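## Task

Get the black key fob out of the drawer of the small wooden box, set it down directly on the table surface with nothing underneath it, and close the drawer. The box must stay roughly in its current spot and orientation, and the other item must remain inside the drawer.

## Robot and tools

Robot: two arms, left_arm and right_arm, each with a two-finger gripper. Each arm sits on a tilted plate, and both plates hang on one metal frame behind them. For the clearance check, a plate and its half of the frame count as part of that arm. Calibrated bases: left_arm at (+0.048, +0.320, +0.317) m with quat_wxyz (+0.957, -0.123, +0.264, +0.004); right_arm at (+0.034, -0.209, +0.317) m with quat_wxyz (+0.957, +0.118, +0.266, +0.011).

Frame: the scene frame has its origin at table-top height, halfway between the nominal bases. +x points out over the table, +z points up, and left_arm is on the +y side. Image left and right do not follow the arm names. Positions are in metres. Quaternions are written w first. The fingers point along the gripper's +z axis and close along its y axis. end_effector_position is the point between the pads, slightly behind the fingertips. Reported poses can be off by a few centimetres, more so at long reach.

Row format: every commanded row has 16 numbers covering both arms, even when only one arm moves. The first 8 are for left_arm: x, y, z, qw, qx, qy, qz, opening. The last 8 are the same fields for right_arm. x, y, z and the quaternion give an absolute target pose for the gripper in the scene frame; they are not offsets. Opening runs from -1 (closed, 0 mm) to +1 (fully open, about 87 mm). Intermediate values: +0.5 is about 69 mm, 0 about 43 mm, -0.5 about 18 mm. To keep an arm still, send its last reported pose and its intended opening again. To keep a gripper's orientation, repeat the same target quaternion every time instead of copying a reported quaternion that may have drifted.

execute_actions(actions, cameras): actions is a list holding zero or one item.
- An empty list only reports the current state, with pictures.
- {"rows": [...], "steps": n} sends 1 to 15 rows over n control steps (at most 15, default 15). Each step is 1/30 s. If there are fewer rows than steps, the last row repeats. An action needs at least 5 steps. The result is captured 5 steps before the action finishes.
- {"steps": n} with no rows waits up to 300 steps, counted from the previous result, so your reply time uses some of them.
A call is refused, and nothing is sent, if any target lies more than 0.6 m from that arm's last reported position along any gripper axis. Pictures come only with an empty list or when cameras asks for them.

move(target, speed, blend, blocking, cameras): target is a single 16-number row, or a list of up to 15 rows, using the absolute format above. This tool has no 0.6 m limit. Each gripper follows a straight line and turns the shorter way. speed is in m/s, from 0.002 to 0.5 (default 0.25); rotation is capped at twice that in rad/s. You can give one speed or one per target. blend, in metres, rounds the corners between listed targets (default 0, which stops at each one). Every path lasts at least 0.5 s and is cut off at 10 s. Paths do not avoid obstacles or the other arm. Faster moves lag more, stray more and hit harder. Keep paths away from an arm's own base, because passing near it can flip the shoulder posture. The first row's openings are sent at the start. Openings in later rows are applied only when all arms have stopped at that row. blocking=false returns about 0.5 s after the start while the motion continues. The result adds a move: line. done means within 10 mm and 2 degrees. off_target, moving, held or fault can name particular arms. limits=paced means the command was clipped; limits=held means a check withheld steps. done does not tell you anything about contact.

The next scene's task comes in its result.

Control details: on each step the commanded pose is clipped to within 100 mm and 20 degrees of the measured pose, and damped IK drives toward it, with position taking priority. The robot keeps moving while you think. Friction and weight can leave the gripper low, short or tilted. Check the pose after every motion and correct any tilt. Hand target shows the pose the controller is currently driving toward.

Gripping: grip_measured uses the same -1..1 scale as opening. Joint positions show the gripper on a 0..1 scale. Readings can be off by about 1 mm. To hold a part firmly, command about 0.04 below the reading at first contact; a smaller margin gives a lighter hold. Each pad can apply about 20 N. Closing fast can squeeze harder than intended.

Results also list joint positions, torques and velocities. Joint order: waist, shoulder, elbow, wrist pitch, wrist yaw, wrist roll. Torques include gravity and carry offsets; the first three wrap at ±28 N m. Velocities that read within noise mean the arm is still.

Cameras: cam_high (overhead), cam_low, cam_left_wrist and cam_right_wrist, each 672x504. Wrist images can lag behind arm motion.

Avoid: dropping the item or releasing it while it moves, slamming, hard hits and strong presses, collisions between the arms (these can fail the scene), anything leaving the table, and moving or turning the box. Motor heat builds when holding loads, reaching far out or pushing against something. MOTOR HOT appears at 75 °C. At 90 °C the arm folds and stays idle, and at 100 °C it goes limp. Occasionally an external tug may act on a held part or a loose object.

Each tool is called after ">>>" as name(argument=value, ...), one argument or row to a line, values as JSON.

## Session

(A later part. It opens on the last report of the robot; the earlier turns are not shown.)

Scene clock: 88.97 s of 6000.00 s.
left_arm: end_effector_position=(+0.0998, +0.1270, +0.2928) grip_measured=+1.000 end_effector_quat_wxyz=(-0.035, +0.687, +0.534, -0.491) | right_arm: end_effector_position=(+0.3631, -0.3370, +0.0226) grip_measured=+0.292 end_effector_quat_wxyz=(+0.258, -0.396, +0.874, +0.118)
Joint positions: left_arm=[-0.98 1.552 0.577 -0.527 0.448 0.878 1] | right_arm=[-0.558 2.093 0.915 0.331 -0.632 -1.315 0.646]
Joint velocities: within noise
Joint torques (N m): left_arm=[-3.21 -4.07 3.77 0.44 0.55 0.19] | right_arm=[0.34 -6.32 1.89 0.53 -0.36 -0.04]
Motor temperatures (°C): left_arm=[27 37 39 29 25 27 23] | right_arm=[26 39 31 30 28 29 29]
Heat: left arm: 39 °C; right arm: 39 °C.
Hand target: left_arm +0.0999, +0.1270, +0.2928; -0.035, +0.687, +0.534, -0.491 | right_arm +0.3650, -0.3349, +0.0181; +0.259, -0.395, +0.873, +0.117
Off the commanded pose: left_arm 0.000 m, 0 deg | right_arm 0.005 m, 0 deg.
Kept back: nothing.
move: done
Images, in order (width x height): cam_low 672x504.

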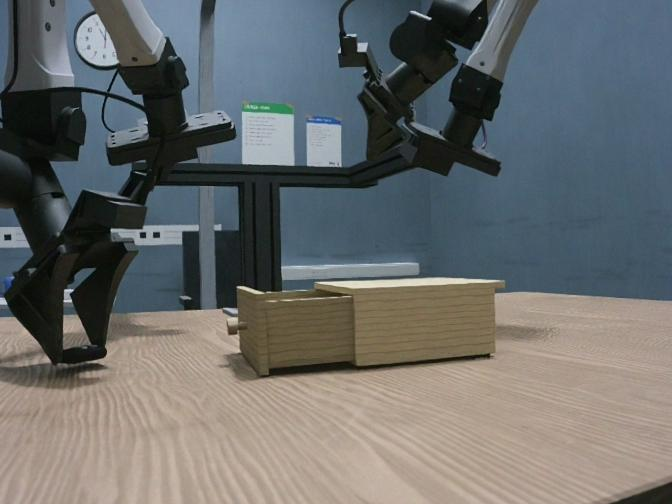

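>>> move(
  target=[0.0998,0.1270,0.2928,-0.035,0.687,0.534,-0.491,1,0.365,-0.335,0.012,0.2587,-0.3954,0.8735,0.1171,0.2],
  speed=0.03,
  cameras=["cam_low"],
)

>>> zoom_image(
  camera="cam_low",
  region=[0, 280, 160, 400],
)

Scene clock: 89.90 s of 6000.00 s.
left_arm: end_effector_position=(+0.0998, +0.1270, +0.2928) grip_measured=+1.000 end_effector_quat_wxyz=(-0.035, +0.687, +0.534, -0.491) | right_arm: end_effector_position=(+0.3635, -0.3378, +0.0169) grip_measured=+0.292 end_effector_quat_wxyz=(+0.258, -0.396, +0.874, +0.117)
Joint positions: left_arm=[-0.98 1.552 0.577 -0.527 0.448 0.878 1] | right_arm=[-0.558 2.117 0.929 0.344 -0.631 -1.314 0.646]
Joint velocities: within noise
Joint torques (N m): left_arm=[-3.19 -4.07 3.79 0.42 0.55 0.18] | right_arm=[0.44 -6.34 1.98 0.55 -0.34 -0.03]
Motor temperatures (°C): left_arm=[27 37 39 29 25 27 23] | right_arm=[26 39 31 30 28 29 29]
Heat: left arm: 39 °C; right arm: 39 °C.
Hand target: left_arm +0.0999, +0.1270, +0.2928; -0.035, +0.687, +0.534, -0.491 | right_arm +0.3649, -0.3349, +0.0122; +0.259, -0.396, +0.873, +0.117
Off the commanded pose: left_arm 0.000 m, 0 deg | right_arm 0.006 m, 0 deg.
Kept back: nothing.
move: done
Images, in order (width x height): cam_low 672x504.

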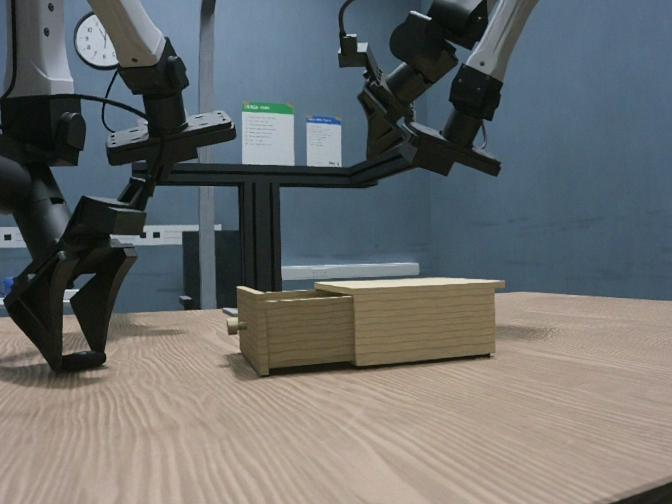

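Scaled by 3.150 from the camera's 672x504 image, which has a finer 960x720 frame.

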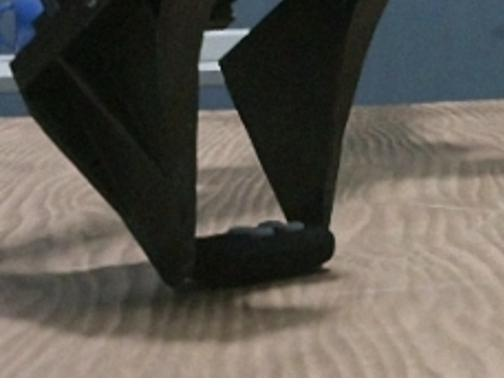

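>>> move(
  target=[0.0998,0.1270,0.2928,-0.035,0.687,0.534,-0.491,1,0.365,-0.3345,0.008,0.2587,-0.3954,0.8735,0.1171,0.2],
  speed=0.02,
  cameras=["cam_low"],
)

>>> zoom_image(
  camera="cam_low",
  region=[0, 280, 160, 400],
)

Scene clock: 90.83 s of 6000.00 s.
left_arm: end_effector_position=(+0.0998, +0.1270, +0.2928) grip_measured=+1.000 end_effector_quat_wxyz=(-0.035, +0.687, +0.534, -0.491) | right_arm: end_effector_position=(+0.3641, -0.3382, +0.0155) grip_measured=+0.292 end_effector_quat_wxyz=(+0.259, -0.395, +0.874, +0.116)
Joint positions: left_arm=[-0.98 1.552 0.577 -0.527 0.448 0.878 1] | right_arm=[-0.557 2.123 0.932 0.349 -0.63 -1.311 0.646]
Joint velocities: within noise
Joint torques (N m): left_arm=[-3.22 -4.05 3.77 0.43 0.54 0.19] | right_arm=[0.55 -5.52 2.3 0.58 -0.32 -0.07]
Motor temperatures (°C): left_arm=[27 37 39 29 25 27 23] | right_arm=[26 39 31 30 28 29 29]
Heat: left arm: 39 °C; right arm: 39 °C.
Hand target: left_arm +0.0999, +0.1270, +0.2928; -0.035, +0.687, +0.534, -0.491 | right_arm +0.3649, -0.3345, +0.0083; +0.259, -0.396, +0.873, +0.117
Off the commanded pose: left_arm 0.000 m, 0 deg | right_arm 0.008 m, 0 deg.
Kept back: nothing.
move: done
Images, in order (width x height): cam_low 672x504.

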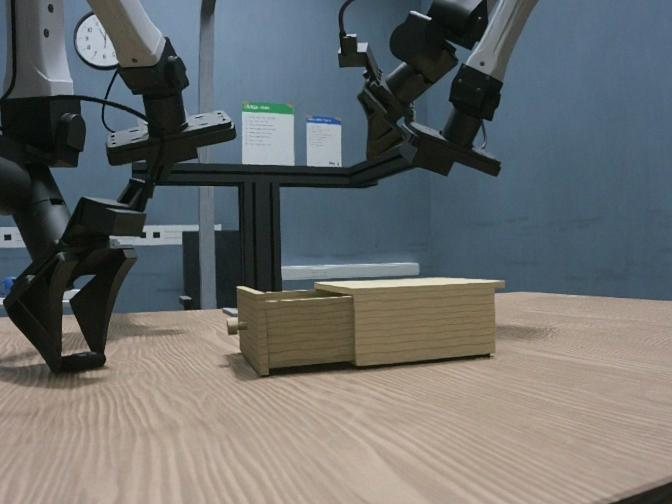

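Scaled by 3.150 from the camera's 672x504 image, which has a finer 960x720 frame.

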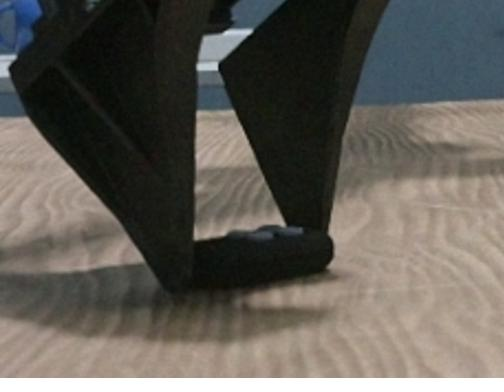

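>>> execute_actions(
  actions=[
    {"rows":[[0.0998,0.1270,0.2928,-0.035,0.687,0.534,-0.491,1,0.365,-0.3345,0.008,0.2587,-0.3954,0.8735,0.1171,0.25],[0.0998,0.1270,0.2928,-0.035,0.687,0.534,-0.491,1,0.365,-0.3345,0.008,0.2587,-0.3954,0.8735,0.1171,0.27],[0.0998,0.1270,0.2928,-0.035,0.687,0.534,-0.491,1,0.365,-0.3345,0.008,0.2587,-0.3954,0.8735,0.1171,0.28],[0.0998,0.1270,0.2928,-0.035,0.687,0.534,-0.491,1,0.365,-0.3345,0.008,0.2587,-0.3954,0.8735,0.1171,0.29],[0.0998,0.1270,0.2928,-0.035,0.687,0.534,-0.491,1,0.365,-0.3345,0.008,0.2587,-0.3954,0.8735,0.1171,0.30],[0.0998,0.1270,0.2928,-0.035,0.687,0.534,-0.491,1,0.365,-0.3345,0.008,0.2587,-0.3954,0.8735,0.1171,0.31],[0.0998,0.1270,0.2928,-0.035,0.687,0.534,-0.491,1,0.365,-0.3345,0.008,0.2587,-0.3954,0.8735,0.1171,0.32],[0.0998,0.1270,0.2928,-0.035,0.687,0.534,-0.491,1,0.365,-0.3345,0.008,0.2587,-0.3954,0.8735,0.1171,0.34],[0.0998,0.1270,0.2928,-0.035,0.687,0.534,-0.491,1,0.365,-0.3345,0.008,0.2587,-0.3954,0.8735,0.1171,0.36],[0.0998,0.1270,0.2928,-0.035,0.687,0.534,-0.491,1,0.365,-0.3345,0.008,0.2587,-0.3954,0.8735,0.1171,0.38],[0.0998,0.1270,0.2928,-0.035,0.687,0.534,-0.491,1,0.365,-0.3345,0.008,0.2587,-0.3954,0.8735,0.1171,0.4],[0.0998,0.1270,0.2928,-0.035,0.687,0.534,-0.491,1,0.365,-0.3345,0.008,0.2587,-0.3954,0.8735,0.1171,0.43],[0.0998,0.1270,0.2928,-0.035,0.687,0.534,-0.491,1,0.365,-0.3345,0.008,0.2587,-0.3954,0.8735,0.1171,0.46],[0.0998,0.1270,0.2928,-0.035,0.687,0.534,-0.491,1,0.365,-0.3345,0.008,0.2587,-0.3954,0.8735,0.1171,0.5]],"steps":15},
  ],
)

>>> move(
  target=[0.0998,0.1270,0.2928,-0.035,0.687,0.534,-0.491,1,0.365,-0.3345,0.010,0.2587,-0.3954,0.8735,0.1171,0.5],
  speed=0.05,
  cameras=["cam_low","cam_right_wrist"],
)

Scene clock: 91.77 s of 6000.00 s.
left_arm: end_effector_position=(+0.0998, +0.1270, +0.2928) grip_measured=+1.000 end_effector_quat_wxyz=(-0.035, +0.687, +0.534, -0.491) | right_arm: end_effector_position=(+0.3642, -0.3377, +0.0150) grip_measured=+0.368 end_effector_quat_wxyz=(+0.259, -0.395, +0.874, +0.117)
Joint positions: left_arm=[-0.98 1.552 0.577 -0.527 0.448 0.878 1] | right_arm=[-0.556 2.125 0.933 0.35 -0.631 -1.31 0.684]
Joint velocities: left_arm=[within noise] | right_arm=[0.022 -0.007 -0.002 -0.022 0.051 0.037 0.251]
Joint torques (N m): left_arm=[-3.19 -4.1 3.81 0.43 0.54 0.19] | right_arm=[0.59 -5.71 2.26 0.61 -0.32 -0.04]
Motor temperatures (°C): left_arm=[27 37 39 29 25 27 23] | right_arm=[26 38 31 30 28 29 29]
Heat: left arm: 39 °C; right arm: 38 °C.
Steps of this call (1-18: nothing new was sent; 19-28: this action's first 10). Readings (end_effector_position of left_arm | right_arm):
19: (+0.0998, +0.1270, +0.2928) | (+0.3641, -0.3382, +0.0155)
20: (+0.0998, +0.1270, +0.2928) | (+0.3641, -0.3382, +0.0155)
22: (+0.0998, +0.1270, +0.2928) | (+0.3641, -0.3382, +0.0155)
26: (+0.0998, +0.1270, +0.2928) | (+0.3641, -0.3381, +0.0150)
28: the state above

Scene clock: 92.83 s of 6000.00 s.
left_arm: end_effector_position=(+0.0998, +0.1270, +0.2928) grip_measured=+1.000 end_effector_quat_wxyz=(-0.035, +0.687, +0.534, -0.491) | right_arm: end_effector_position=(+0.3646, -0.3370, +0.0151) grip_measured=+0.500 end_effector_quat_wxyz=(+0.260, -0.395, +0.873, +0.117)
Joint positions: left_arm=[-0.98 1.552 0.577 -0.527 0.448 0.878 1] | right_arm=[-0.555 2.125 0.933 0.35 -0.632 -1.31 0.75]
Joint velocities: within noise
Joint torques (N m): left_arm=[-3.23 -4.08 3.82 0.43 0.55 0.2] | right_arm=[0.39 -6.22 1.77 0.53 -0.33 -0.04]
Motor temperatures (°C): left_arm=[27 37 39 29 25 27 23] | right_arm=[26 38 31 30 28 29 29]
Heat: left arm: 39 °C; right arm: 38 °C.
Hand target: left_arm +0.0999, +0.1270, +0.2928; -0.035, +0.687, +0.534, -0.491 | right_arm +0.3648, -0.3346, +0.0101; +0.259, -0.395, +0.874, +0.117
Off your previous action's commanded pose at its last step (step 5 of this call): left_arm 0.000 m, 0 deg | right_arm 0.008 m, 0 deg.
Off the commanded pose: left_arm 0.000 m, 0 deg | right_arm 0.006 m, 0 deg.
Kept back: nothing.
move: done
camera_calibration:
cam_right_wrist: T_world_to_cam=[[0.762888, -0.646448, 0.0103626, -0.497871], [-0.619801, -0.726692, 0.296252, -0.00369029], [-0.183981, -0.232429, -0.955054, 0.139612], [0, 0, 0, 1]] pos_world=[0.403218, -0.292079, 0.13959]
Images, in order (width x height): cam_low 672x504, cam_right_wrist 672x504.

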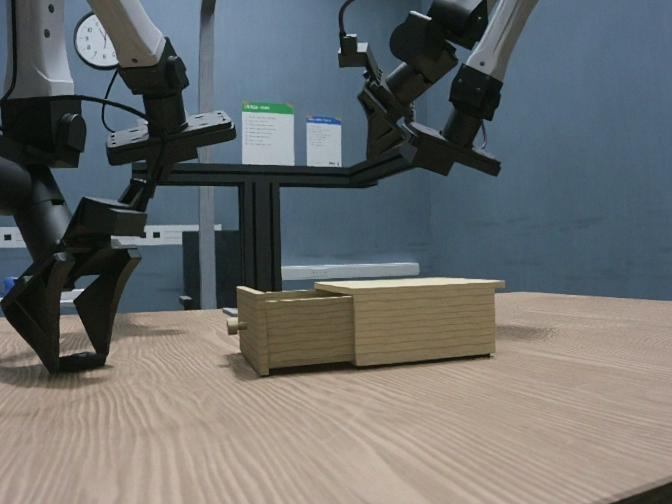

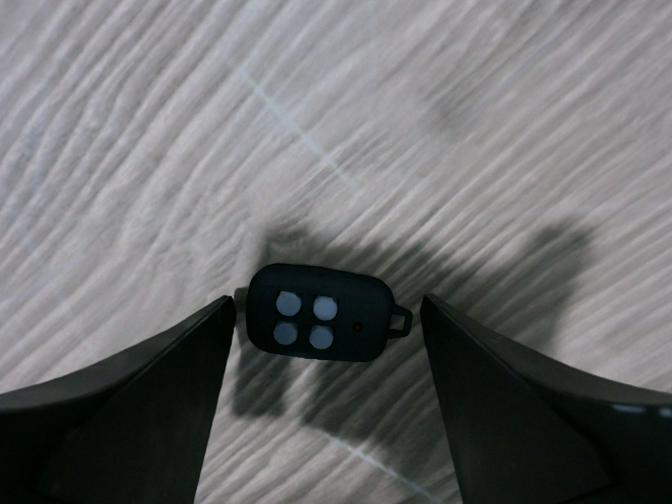

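>>> move(
  target=[
    [0.0998,0.1270,0.2928,-0.035,0.687,0.534,-0.491,1,0.365,-0.3345,0.010,0.2587,-0.3954,0.8735,0.1171,0.9],
    [0.0998,0.1270,0.2928,-0.035,0.687,0.534,-0.491,1,0.368,-0.3365,0.060,0.2587,-0.3954,0.8735,0.1171,0.9],
    [0.0998,0.1270,0.2928,-0.035,0.687,0.534,-0.491,1,0.368,-0.3365,0.15,0.2587,-0.3954,0.8735,0.1171,0.9],
  ],
  speed=[0.05,0.06,0.15],
  cameras=["cam_high","cam_low","cam_right_wrist"],
)

Scene clock: 96.03 s of 6000.00 s.
left_arm: end_effector_position=(+0.0998, +0.1270, +0.2928) grip_measured=+1.000 end_effector_quat_wxyz=(-0.035, +0.687, +0.534, -0.491) | right_arm: end_effector_position=(+0.3654, -0.3337, +0.1415) grip_measured=+0.900 end_effector_quat_wxyz=(+0.252, -0.392, +0.876, +0.123)
Joint positions: left_arm=[-0.98 1.552 0.577 -0.527 0.448 0.878 1] | right_arm=[-0.57 1.595 0.784 -0.059 -0.636 -1.324 0.95]
Joint velocities: within noise
Joint torques (N m): left_arm=[-3.22 -4.11 3.85 0.43 0.54 0.19] | right_arm=[-1.18 -9.32 3.12 0.28 -0.5 -0.21]
Motor temperatures (°C): left_arm=[27 37 39 29 25 27 23] | right_arm=[26 39 31 30 28 29 29]
Heat: left arm: 39 °C; right arm: 39 °C.
Hand target: left_arm +0.0999, +0.1270, +0.2928; -0.035, +0.687, +0.534, -0.491 | right_arm +0.3681, -0.3364, +0.1497; +0.259, -0.395, +0.873, +0.117
Off the commanded pose: left_arm 0.000 m, 0 deg | right_arm 0.009 m, 1 deg.
Kept back: nothing.
move: done
camera_calibration:
cam_right_wrist: T_world_to_cam=[[0.761111, -0.648564, -0.00859008, -0.495103], [-0.615514, -0.726376, 0.305809, -0.0410955], [-0.204577, -0.227467, -0.952054, 0.270035], [0, 0, 0, 1]] pos_world=[0.406777, -0.289533, 0.265403]
Images, in order (width x height): cam_high 672x504, cam_low 672x504, cam_right_wrist 672x504.

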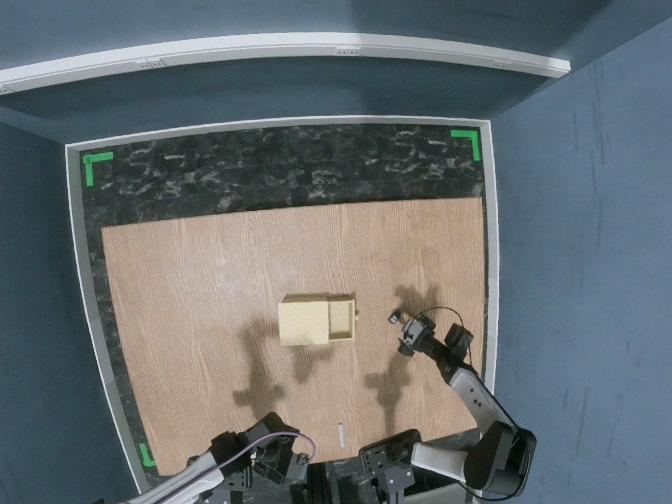

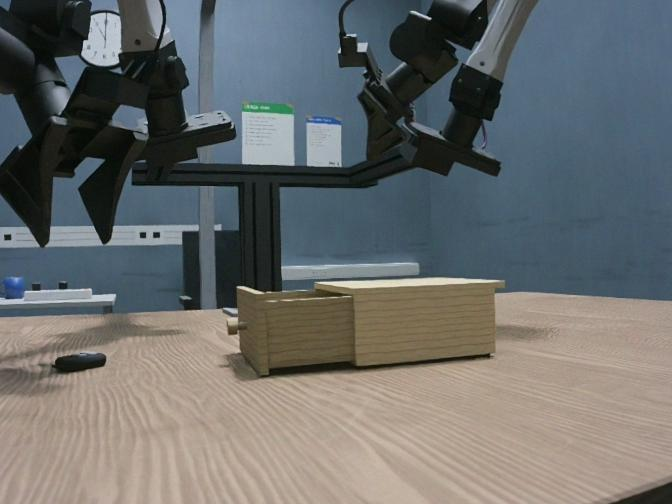

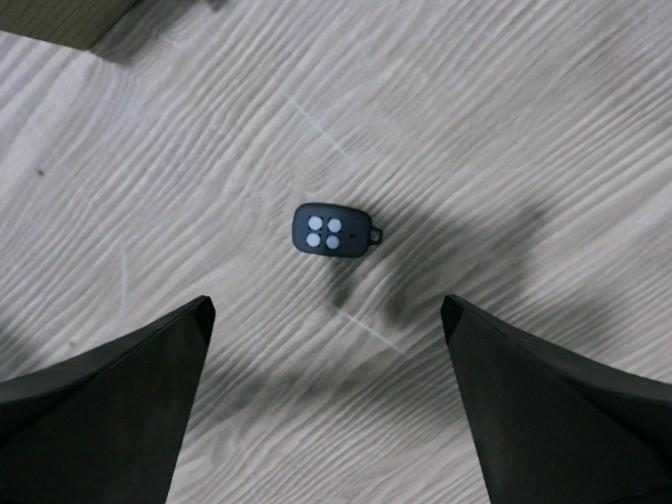

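>>> zoom_image(
  camera="cam_low",
  region=[200, 260, 380, 390],
)

>>> zoom_image(
  camera="cam_high",
  region=[260, 270, 420, 370],
)

Scaled by 2.800 from the camera's 672x504 image, which has a finer 960x720 frame.

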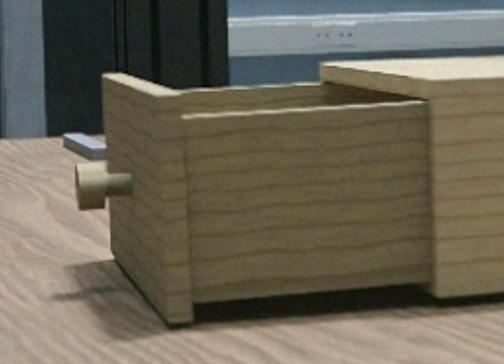

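Scaled by 3.150 from the camera's 672x504 image, which has a finer 960x720 frame.

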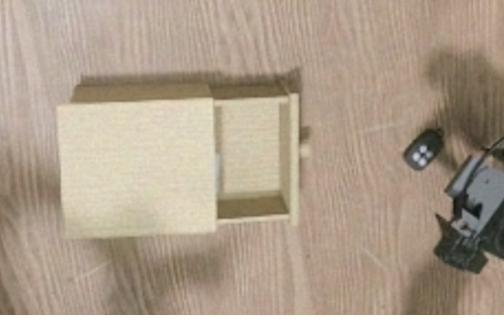

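>>> move(
  target=[
    [0.0998,0.1270,0.2928,-0.035,0.687,0.534,-0.491,1,0.385,-0.280,0.165,0.0120,0.0446,0.9648,0.2585,-0.9],
    [0.0998,0.1270,0.2928,-0.035,0.687,0.534,-0.491,1,0.400,-0.240,0.120,0.0120,0.0446,0.9648,0.2585,-0.9],
  ],
  speed=0.2,
  blend=0.02,
  cameras=["cam_high","cam_low","cam_right_wrist"],
)

Scene clock: 102.10 s of 6000.00 s.
left_arm: end_effector_position=(+0.0998, +0.1270, +0.2928) grip_measured=+1.000 end_effector_quat_wxyz=(-0.035, +0.687, +0.534, -0.491) | right_arm: end_effector_position=(+0.3948, -0.2381, +0.1252) grip_measured=-0.900 end_effector_quat_wxyz=(+0.008, +0.042, +0.964, +0.264)
Joint positions: left_arm=[-0.98 1.552 0.577 -0.527 0.448 0.878 1] | right_arm=[-0.307 1.894 1.238 -0.458 -0.451 -0.243 0.05]
Joint velocities: within noise
Joint torques (N m): left_arm=[-3.23 -4.07 3.84 0.44 0.54 0.18] | right_arm=[1.09 -7.49 5.53 0.11 -0.22 -0.1]
Motor temperatures (°C): left_arm=[27 37 39 29 25 27 23] | right_arm=[26 39 31 30 28 29 29]
Heat: left arm: 39 °C; right arm: 39 °C.
Hand target: left_arm +0.0999, +0.1270, +0.2928; -0.035, +0.687, +0.534, -0.491 | right_arm +0.3999, -0.2400, +0.1202; +0.012, +0.045, +0.965, +0.259
Off the commanded pose: left_arm 0.000 m, 0 deg | right_arm 0.008 m, 1 deg.
Kept back: nothing.
move: done
camera_calibration:
cam_right_wrist: T_world_to_cam=[[-0.0563801, -0.857544, -0.511312, -0.119616], [-0.665849, -0.34931, 0.659263, 0.116865], [-0.743954, 0.377626, -0.5513, 0.589144], [0, 0, 0, 1]] pos_world=[0.509366, -0.28423, 0.18659]
Images, in order (width x height): cam_high 672x504, cam_low 672x504, cam_right_wrist 672x504.

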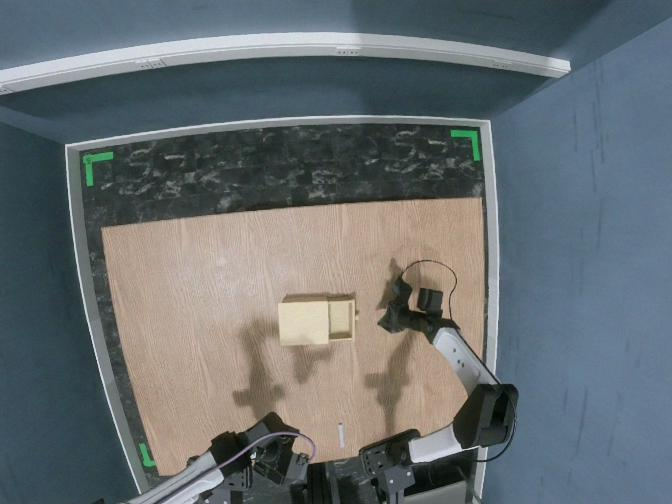

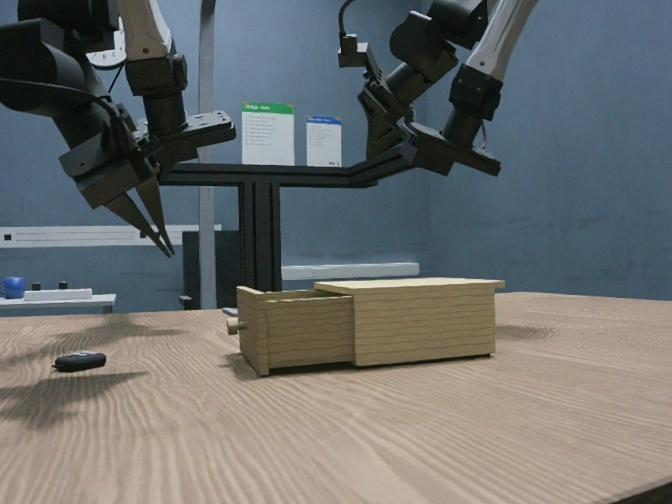

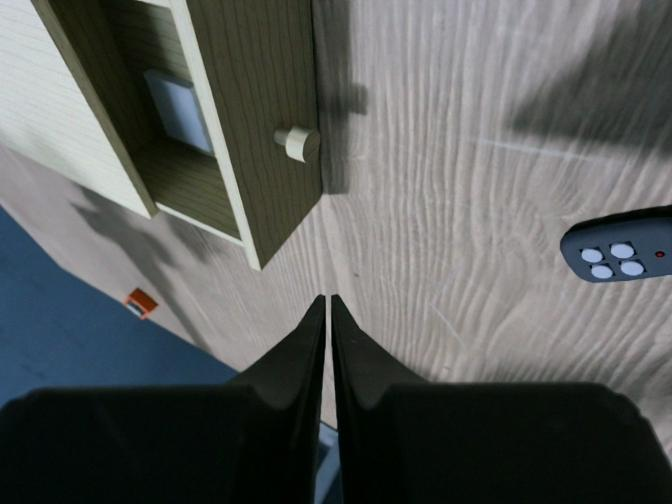

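>>> move(
  target=[0.0998,0.1270,0.2928,-0.035,0.687,0.534,-0.491,1,0.398,-0.232,0.026,0.0120,0.0446,0.9648,0.2585,-0.9],
  speed=0.1,
  cameras=["cam_low","cam_right_wrist"],
)

Scene clock: 103.90 s of 6000.00 s.
left_arm: end_effector_position=(+0.0998, +0.1270, +0.2928) grip_measured=+1.000 end_effector_quat_wxyz=(-0.035, +0.687, +0.534, -0.491) | right_arm: end_effector_position=(+0.3958, -0.2319, +0.0323) grip_measured=-0.900 end_effector_quat_wxyz=(+0.010, +0.043, +0.964, +0.262)
Joint positions: left_arm=[-0.98 1.552 0.577 -0.527 0.448 0.878 1] | right_arm=[-0.307 2.204 1.362 -0.266 -0.449 -0.24 0.05]
Joint velocities: within noise
Joint torques (N m): left_arm=[-3.25 -4.07 3.81 0.44 0.54 0.2] | right_arm=[1.48 -7.83 4.22 0.1 -0.25 -0.08]
Motor temperatures (°C): left_arm=[27 37 39 29 25 27 23] | right_arm=[26 39 31 30 28 29 29]
Heat: left arm: 39 °C; right arm: 39 °C.
Hand target: left_arm +0.0999, +0.1270, +0.2928; -0.035, +0.687, +0.534, -0.491 | right_arm +0.3979, -0.2320, +0.0262; +0.012, +0.045, +0.965, +0.259
Off the commanded pose: left_arm 0.000 m, 0 deg | right_arm 0.007 m, 1 deg.
Kept back: nothing.
move: done
camera_calibration:
cam_right_wrist: T_world_to_cam=[[-0.0563141, -0.85936, -0.508261, -0.162407], [-0.668957, -0.345427, 0.658162, 0.18311], [-0.741165, 0.377068, -0.555423, 0.535197], [0, 0, 0, 1]] pos_world=[0.510016, -0.278121, 0.0941992]
Images, in order (width x height): cam_low 672x504, cam_right_wrist 672x504.

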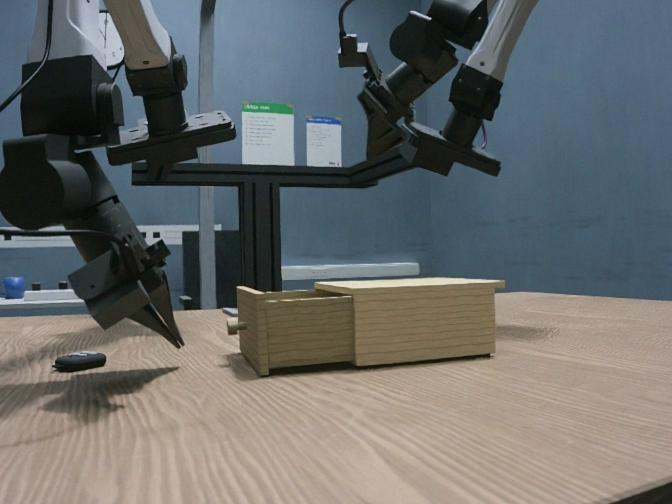

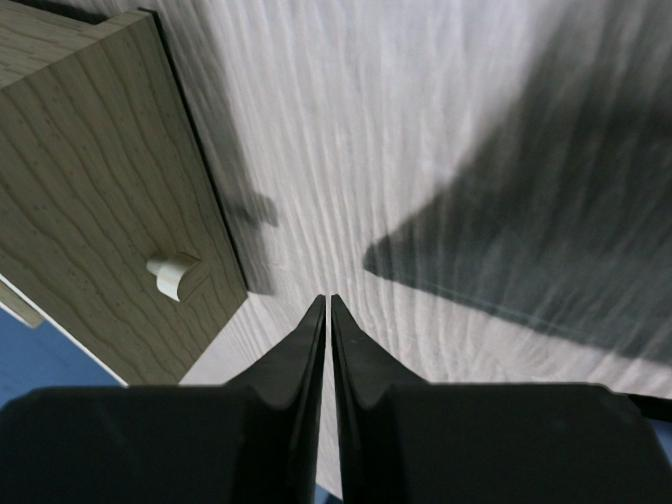

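>>> move(
  target=[0.0998,0.1270,0.2928,-0.035,0.687,0.534,-0.491,1,0.399,-0.175,0.028,0.0120,0.0446,0.9648,0.2585,-0.9],
  speed=0.04,
  cameras=["cam_low","cam_right_wrist"],
)

Scene clock: 105.97 s of 6000.00 s.
left_arm: end_effector_position=(+0.0998, +0.1270, +0.2928) grip_measured=+1.000 end_effector_quat_wxyz=(-0.035, +0.687, +0.534, -0.491) | right_arm: end_effector_position=(+0.4012, -0.1831, +0.0305) grip_measured=-0.900 end_effector_quat_wxyz=(+0.014, +0.044, +0.966, +0.255)
Joint positions: left_arm=[-0.98 1.552 0.577 -0.527 0.448 0.878 1] | right_arm=[-0.186 2.204 1.307 -0.152 -0.378 -0.118 0.05]
Joint velocities: within noise
Joint torques (N m): left_arm=[-3.22 -4.11 3.79 0.43 0.54 0.2] | right_arm=[3.62 -8.28 2.19 0.23 -0.29 -0.11]
Motor temperatures (°C): left_arm=[27 37 39 29 25 27 23] | right_arm=[26 39 31 30 28 29 29]
Heat: left arm: 39 °C; right arm: 39 °C.
Hand target: left_arm +0.0999, +0.1270, +0.2928; -0.035, +0.687, +0.534, -0.491 | right_arm +0.3989, -0.1752, +0.0281; +0.012, +0.045, +0.965, +0.258
Off the commanded pose: left_arm 0.000 m, 0 deg | right_arm 0.009 m, 0 deg.
Kept back: nothing.
move: done
camera_calibration:
cam_right_wrist: T_world_to_cam=[[-0.0578896, -0.866903, -0.495104, -0.122197], [-0.674178, -0.331822, 0.659832, 0.209299], [-0.736297, 0.371985, -0.565238, 0.517211], [0, 0, 0, 1]] pos_world=[0.514852, -0.228878, 0.0937452]
Images, in order (width x height): cam_low 672x504, cam_right_wrist 672x504.

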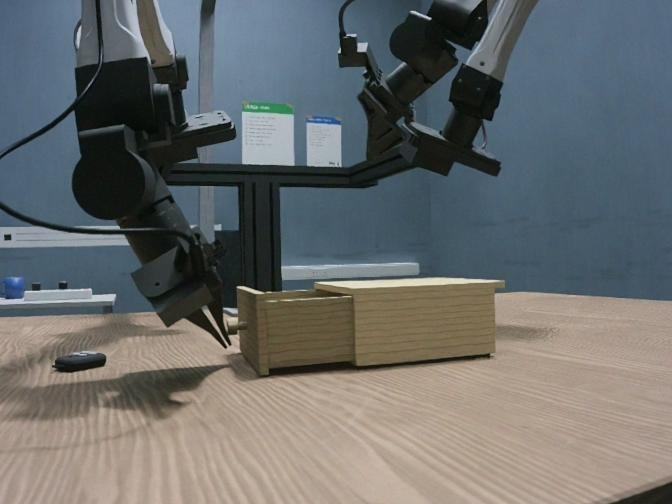

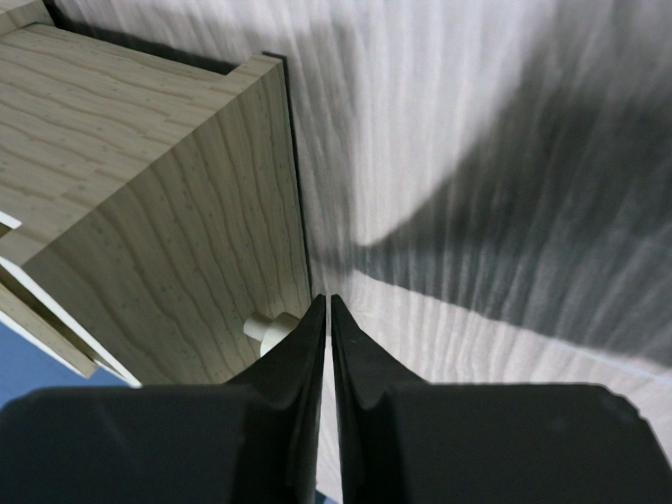

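>>> move(
  target=[0.0998,0.1270,0.2928,-0.035,0.687,0.534,-0.491,1,0.397,-0.155,0.030,0.0120,0.0446,0.9648,0.2585,-0.9],
  speed=0.03,
  cameras=["cam_low","cam_right_wrist"],
)

>>> zoom_image(
  camera="cam_low",
  region=[200, 250, 520, 400],
)

Scene clock: 107.10 s of 6000.00 s.
left_arm: end_effector_position=(+0.0998, +0.1270, +0.2928) grip_measured=+1.000 end_effector_quat_wxyz=(-0.035, +0.687, +0.534, -0.491) | right_arm: end_effector_position=(+0.3994, -0.1800, +0.0248) grip_measured=-0.900 end_effector_quat_wxyz=(+0.016, +0.046, +0.973, +0.227)
Joint positions: left_arm=[-0.98 1.552 0.577 -0.527 0.448 0.878 1] | right_arm=[-0.159 2.204 1.28 -0.102 -0.308 -0.088 0.05]
Joint velocities: within noise
Joint torques (N m): left_arm=[-3.23 -4.08 3.85 0.45 0.55 0.19] | right_arm=[5.64 -8.55 1.55 0.21 -0.74 0.08]
Motor temperatures (°C): left_arm=[27 37 39 29 25 27 23] | right_arm=[26 39 31 30 28 29 29]
Heat: left arm: 39 °C; right arm: 39 °C.
Hand target: left_arm +0.0999, +0.1270, +0.2928; -0.035, +0.687, +0.534, -0.491 | right_arm +0.3966, -0.1558, +0.0304; +0.011, +0.044, +0.965, +0.258
Off the commanded pose: left_arm 0.000 m, 0 deg | right_arm 0.026 m, 4 deg.
Kept back: nothing.
move: off_target (right_arm)
camera_calibration:
cam_right_wrist: T_world_to_cam=[[-0.0611584, -0.89402, -0.443832, -0.127252], [-0.676613, -0.28977, 0.676925, 0.220977], [-0.733795, 0.341702, -0.587184, 0.505628], [0, 0, 0, 1]] pos_world=[0.512761, -0.222507, 0.0908328]
Images, in order (width x height): cam_low 672x504, cam_right_wrist 672x504.

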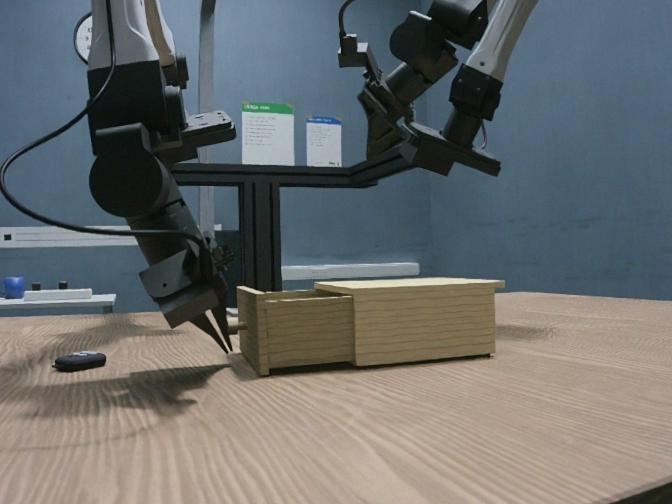

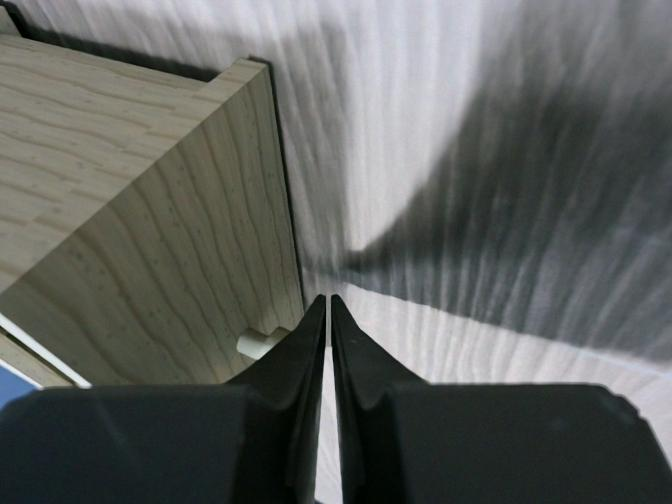

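Scaled by 1.575 from the camera's 672x504 image, which has a finer 960x720 frame.

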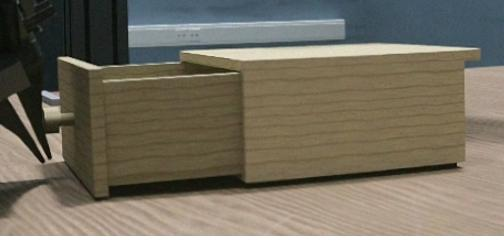

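>>> move(
  target=[0.0998,0.1270,0.2928,-0.035,0.687,0.534,-0.491,1,0.396,-0.135,0.034,0.0120,0.0446,0.9648,0.2585,-0.9],
  speed=0.03,
  cameras=["cam_low","cam_high"],
)

>>> zoom_image(
  camera="cam_low",
  region=[200, 250, 520, 400],
)

Scene clock: 108.37 s of 6000.00 s.
left_arm: end_effector_position=(+0.0998, +0.1270, +0.2928) grip_measured=+1.000 end_effector_quat_wxyz=(-0.035, +0.687, +0.534, -0.491) | right_arm: end_effector_position=(+0.3961, -0.1531, +0.0284) grip_measured=-0.900 end_effector_quat_wxyz=(+0.012, +0.045, +0.971, +0.235)
Joint positions: left_arm=[-0.98 1.552 0.577 -0.527 0.448 0.878 1] | right_arm=[-0.1 2.204 1.254 -0.071 -0.292 -0.038 0.05]
Joint velocities: within noise
Joint torques (N m): left_arm=[-3.22 -4.12 3.77 0.43 0.54 0.19] | right_arm=[5.18 -8.96 1.87 0.25 -0.61 0.03]
Motor temperatures (°C): left_arm=[27 37 39 29 25 27 23] | right_arm=[26 39 30 30 28 29 29]
Heat: left arm: 39 °C; right arm: 39 °C.
Hand target: left_arm +0.0999, +0.1270, +0.2928; -0.035, +0.687, +0.534, -0.491 | right_arm +0.3957, -0.1354, +0.0342; +0.011, +0.044, +0.965, +0.258
Off the commanded pose: left_arm 0.000 m, 0 deg | right_arm 0.019 m, 3 deg.
Kept back: nothing.
move: off_target (right_arm)
Images, in order (width x height): cam_high 672x504, cam_low 672x504.

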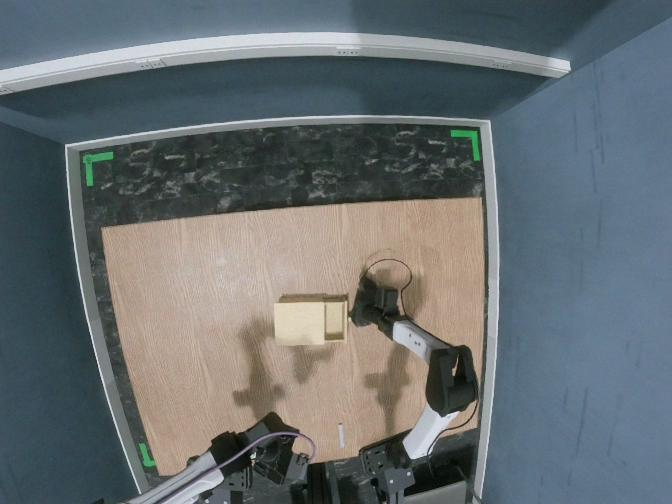

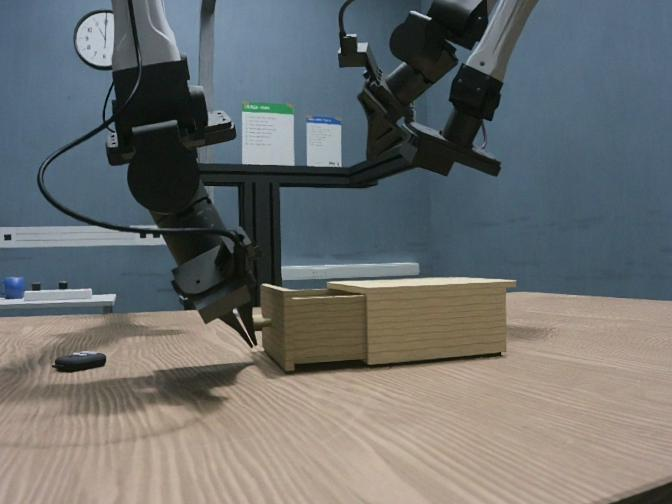

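Scaled by 1.575 from the camera's 672x504 image, which has a finer 960x720 frame.

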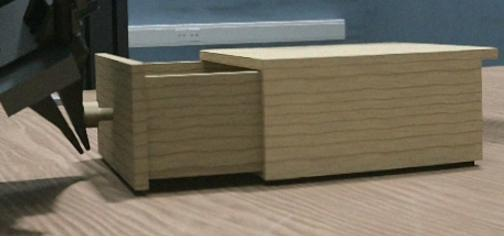

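>>> move(
  target=[
    [0.22,0.23,0.26,-0.0177,0.0427,0.9229,-0.3823,-0.9,0.396,-0.148,0.032,0.0120,0.0446,0.9648,0.2585,-0.9],
    [0.42,0.215,0.16,-0.0177,0.0427,0.9229,-0.3823,-0.9,0.396,-0.148,0.032,0.0120,0.0446,0.9648,0.2585,-0.9],
  ],
  speed=0.2,
  blend=0.03,
  cameras=["cam_low","cam_high","cam_left_wrist"],
)

Scene clock: 114.87 s of 6000.00 s.
left_arm: end_effector_position=(+0.4225, +0.2160, +0.1644) grip_measured=-0.900 end_effector_quat_wxyz=(-0.007, +0.045, +0.922, -0.384) | right_arm: end_effector_position=(+0.3962, -0.1534, +0.0287) grip_measured=-0.900 end_effector_quat_wxyz=(+0.013, +0.045, +0.970, +0.239)
Joint positions: left_arm=[-0.023 1.937 1.297 -0.488 0.535 0.167 0.05] | right_arm=[-0.104 2.204 1.254 -0.071 -0.303 -0.043 0.05]
Joint velocities: within noise
Joint torques (N m): left_arm=[-2.91 -8.7 5.11 0.3 0.38 0.18] | right_arm=[2.5 -8.76 2.78 0.11 -0.71 -0.23]
Motor temperatures (°C): left_arm=[27 38 38 29 25 27 23] | right_arm=[26 39 30 29 28 29 28]
Heat: left arm: 38 °C; right arm: 39 °C.
Hand target: left_arm +0.4198, +0.2150, +0.1600; -0.018, +0.043, +0.923, -0.382 | right_arm +0.3960, -0.1480, +0.0321; +0.012, +0.045, +0.965, +0.258
Off the commanded pose: left_arm 0.005 m, 1 deg | right_arm 0.006 m, 2 deg.
Kept back: nothing.
move: done
camera_calibration:
cam_left_wrist: T_world_to_cam=[[-0.0812258, -0.710144, 0.699356, 0.0707884], [-0.623129, 0.583817, 0.52045, 0.0762288], [-0.77789, -0.393515, -0.489932, 0.63507], [0, 0, 0, 1]] pos_world=[0.547264, 0.255676, 0.221962]
Images, in order (width x height): cam_high 672x504, cam_low 672x504, cam_left_wrist 672x504.

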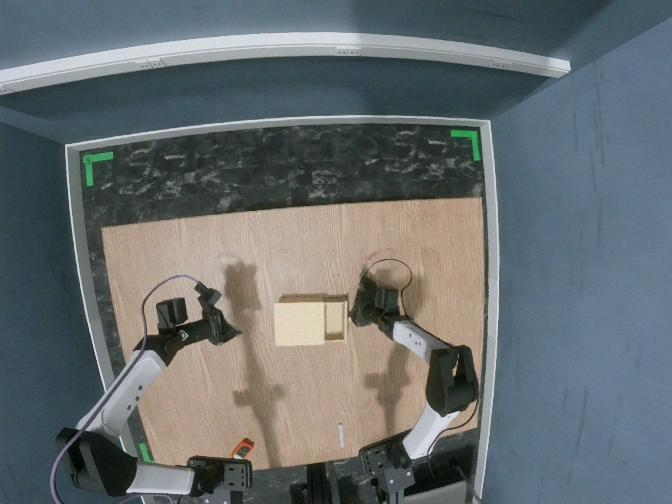

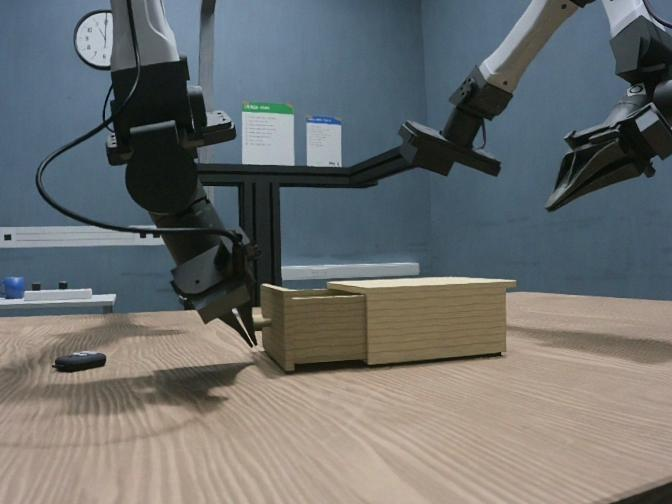

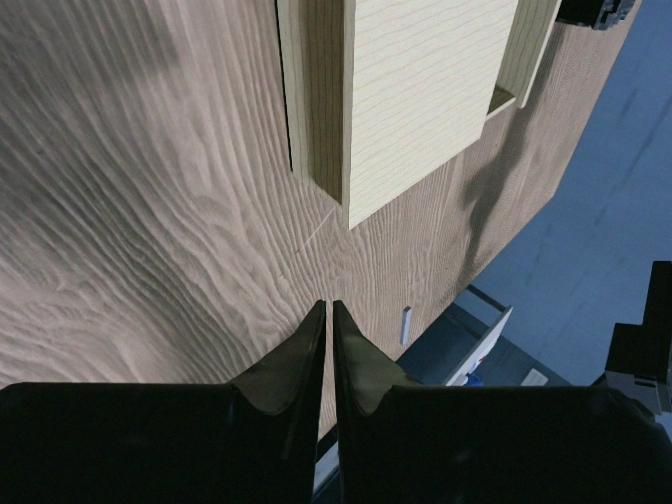

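>>> move(
  target=[
    [0.42,0.190,0.10,-0.0177,0.0427,0.9229,-0.3823,-0.9,0.396,-0.148,0.032,0.0120,0.0446,0.9648,0.2585,-0.9],
    [0.418,0.165,0.036,-0.0177,0.0427,0.9229,-0.3823,-0.9,0.396,-0.148,0.032,0.0120,0.0446,0.9648,0.2585,-0.9],
  ],
  speed=0.12,
  blend=0.02,
  cameras=["cam_low","cam_high","cam_left_wrist"],
)

Scene clock: 117.03 s of 6000.00 s.
left_arm: end_effector_position=(+0.4174, +0.1671, +0.0418) grip_measured=-0.900 end_effector_quat_wxyz=(-0.019, +0.042, +0.920, -0.389) | right_arm: end_effector_position=(+0.3962, -0.1534, +0.0287) grip_measured=-0.900 end_effector_quat_wxyz=(+0.013, +0.045, +0.970, +0.239)
Joint positions: left_arm=[-0.058 2.375 1.495 -0.253 0.531 0.128 0.05] | right_arm=[-0.104 2.204 1.254 -0.071 -0.303 -0.043 0.05]
Joint velocities: within noise
Joint torques (N m): left_arm=[-4.27 -9.59 3.63 0.54 0.27 0.14] | right_arm=[2.54 -8.72 2.77 0.11 -0.72 -0.21]
Motor temperatures (°C): left_arm=[27 39 38 29 25 27 23] | right_arm=[26 39 30 29 28 29 28]
Heat: left arm: 39 °C; right arm: 39 °C.
Hand target: left_arm +0.4179, +0.1650, +0.0361; -0.018, +0.043, +0.923, -0.382 | right_arm +0.3960, -0.1480, +0.0321; +0.012, +0.045, +0.965, +0.258
Off the commanded pose: left_arm 0.006 m, 1 deg | right_arm 0.006 m, 2 deg.
Kept back: nothing.
move: done
camera_calibration:
cam_left_wrist: T_world_to_cam=[[-0.0664966, -0.70205, 0.709017, 0.113453], [-0.608074, 0.591901, 0.529055, 0.157385], [-0.79109, -0.395954, -0.466258, 0.556776], [0, 0, 0, 1]] pos_world=[0.543707, 0.206952, 0.0958956]
Images, in order (width x height): cam_high 672x504, cam_low 672x504, cam_left_wrist 672x504.

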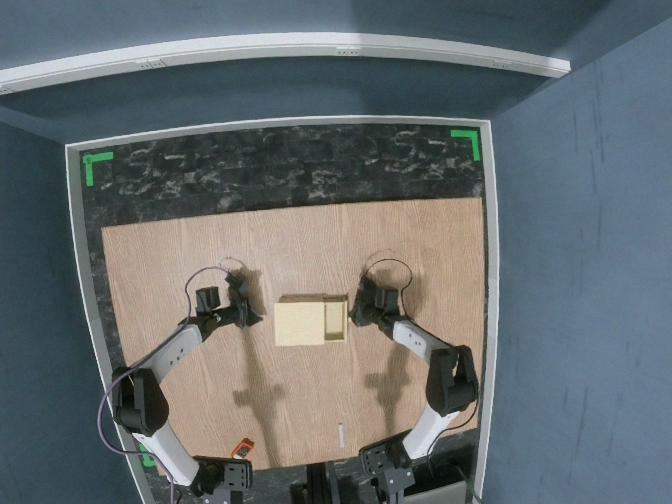

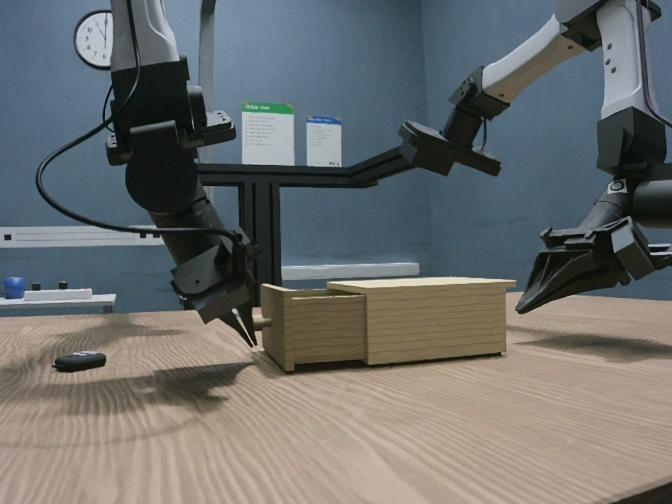

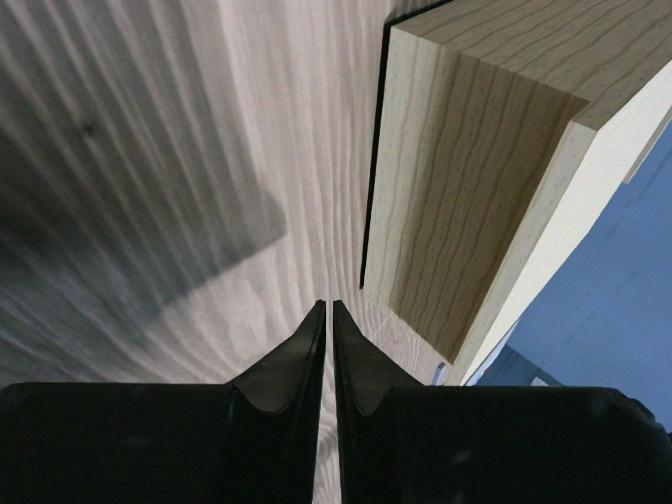

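>>> move(
  target=[0.415,0.128,0.038,-0.0177,0.0427,0.9229,-0.3823,-0.9,0.396,-0.148,0.032,0.0120,0.0446,0.9648,0.2585,-0.9],
  speed=0.05,
  cameras=["cam_low","cam_high","cam_left_wrist"],
)

>>> zoom_image(
  camera="cam_low",
  region=[240, 230, 560, 380],
)

Scene clock: 118.40 s of 6000.00 s.
left_arm: end_effector_position=(+0.4184, +0.1293, +0.0462) grip_measured=-0.900 end_effector_quat_wxyz=(-0.015, +0.045, +0.919, -0.391) | right_arm: end_effector_position=(+0.3962, -0.1534, +0.0287) grip_measured=-0.900 end_effector_quat_wxyz=(+0.013, +0.045, +0.970, +0.239)
Joint positions: left_arm=[-0.142 2.392 1.495 -0.188 0.497 0.048 0.05] | right_arm=[-0.104 2.204 1.254 -0.071 -0.303 -0.043 0.05]
Joint velocities: within noise
Joint torques (N m): left_arm=[-4.6 -9.18 3.26 0.66 0.27 0.16] | right_arm=[2.45 -8.81 2.69 0.09 -0.7 -0.22]
Motor temperatures (°C): left_arm=[27 39 38 29 25 27 23] | right_arm=[26 39 30 29 28 29 28]
Heat: left arm: 39 °C; right arm: 39 °C.
Hand target: left_arm +0.4149, +0.1281, +0.0382; -0.018, +0.043, +0.923, -0.382 | right_arm +0.3960, -0.1480, +0.0321; +0.012, +0.045, +0.965, +0.258
Off the commanded pose: left_arm 0.009 m, 1 deg | right_arm 0.006 m, 2 deg.
Kept back: nothing.
move: done
camera_calibration:
cam_left_wrist: T_world_to_cam=[[-0.074853, -0.699248, 0.71095, 0.0868919], [-0.611835, 0.595186, 0.520972, 0.179576], [-0.787435, -0.395988, -0.472376, 0.54336], [0, 0, 0, 1]] pos_world=[0.544236, 0.169042, 0.10134]
Images, in order (width x height): cam_high 672x504, cam_low 672x504, cam_left_wrist 672x504.

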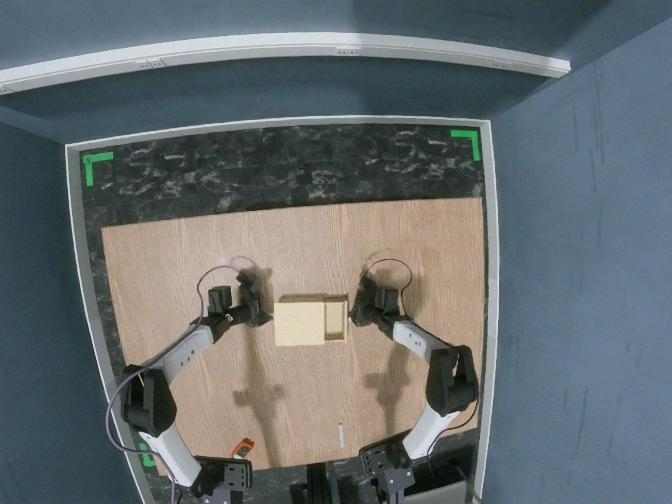

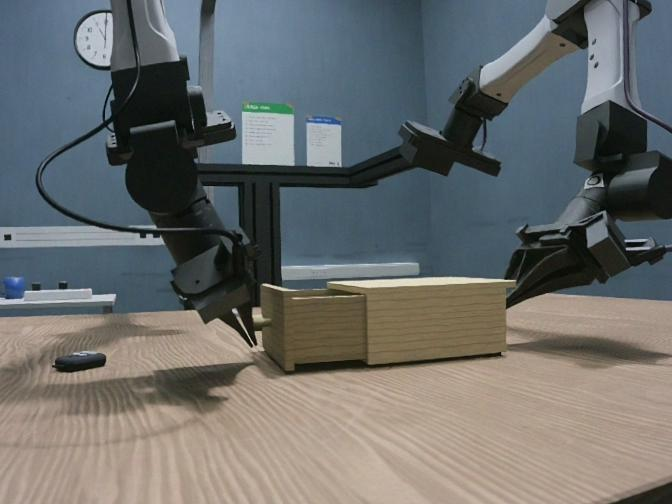

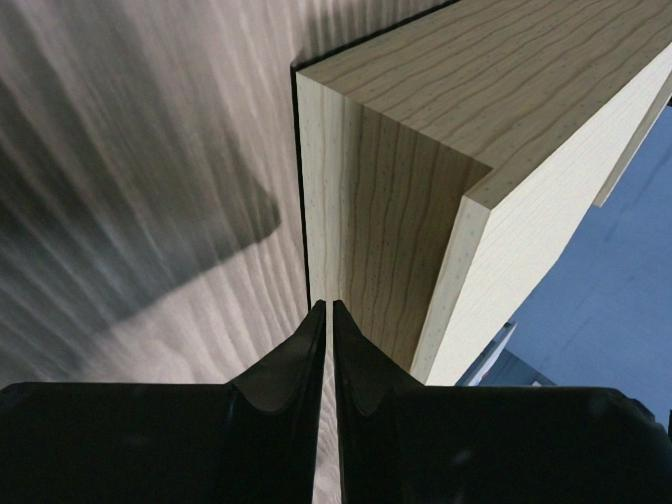

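Scaled by 1.575 from the camera's 672x504 image, which has a finer 960x720 frame.

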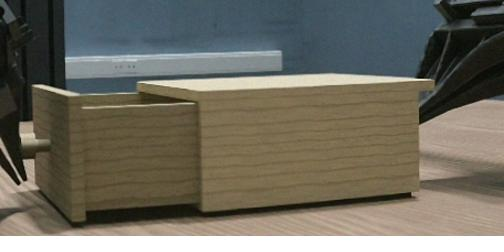

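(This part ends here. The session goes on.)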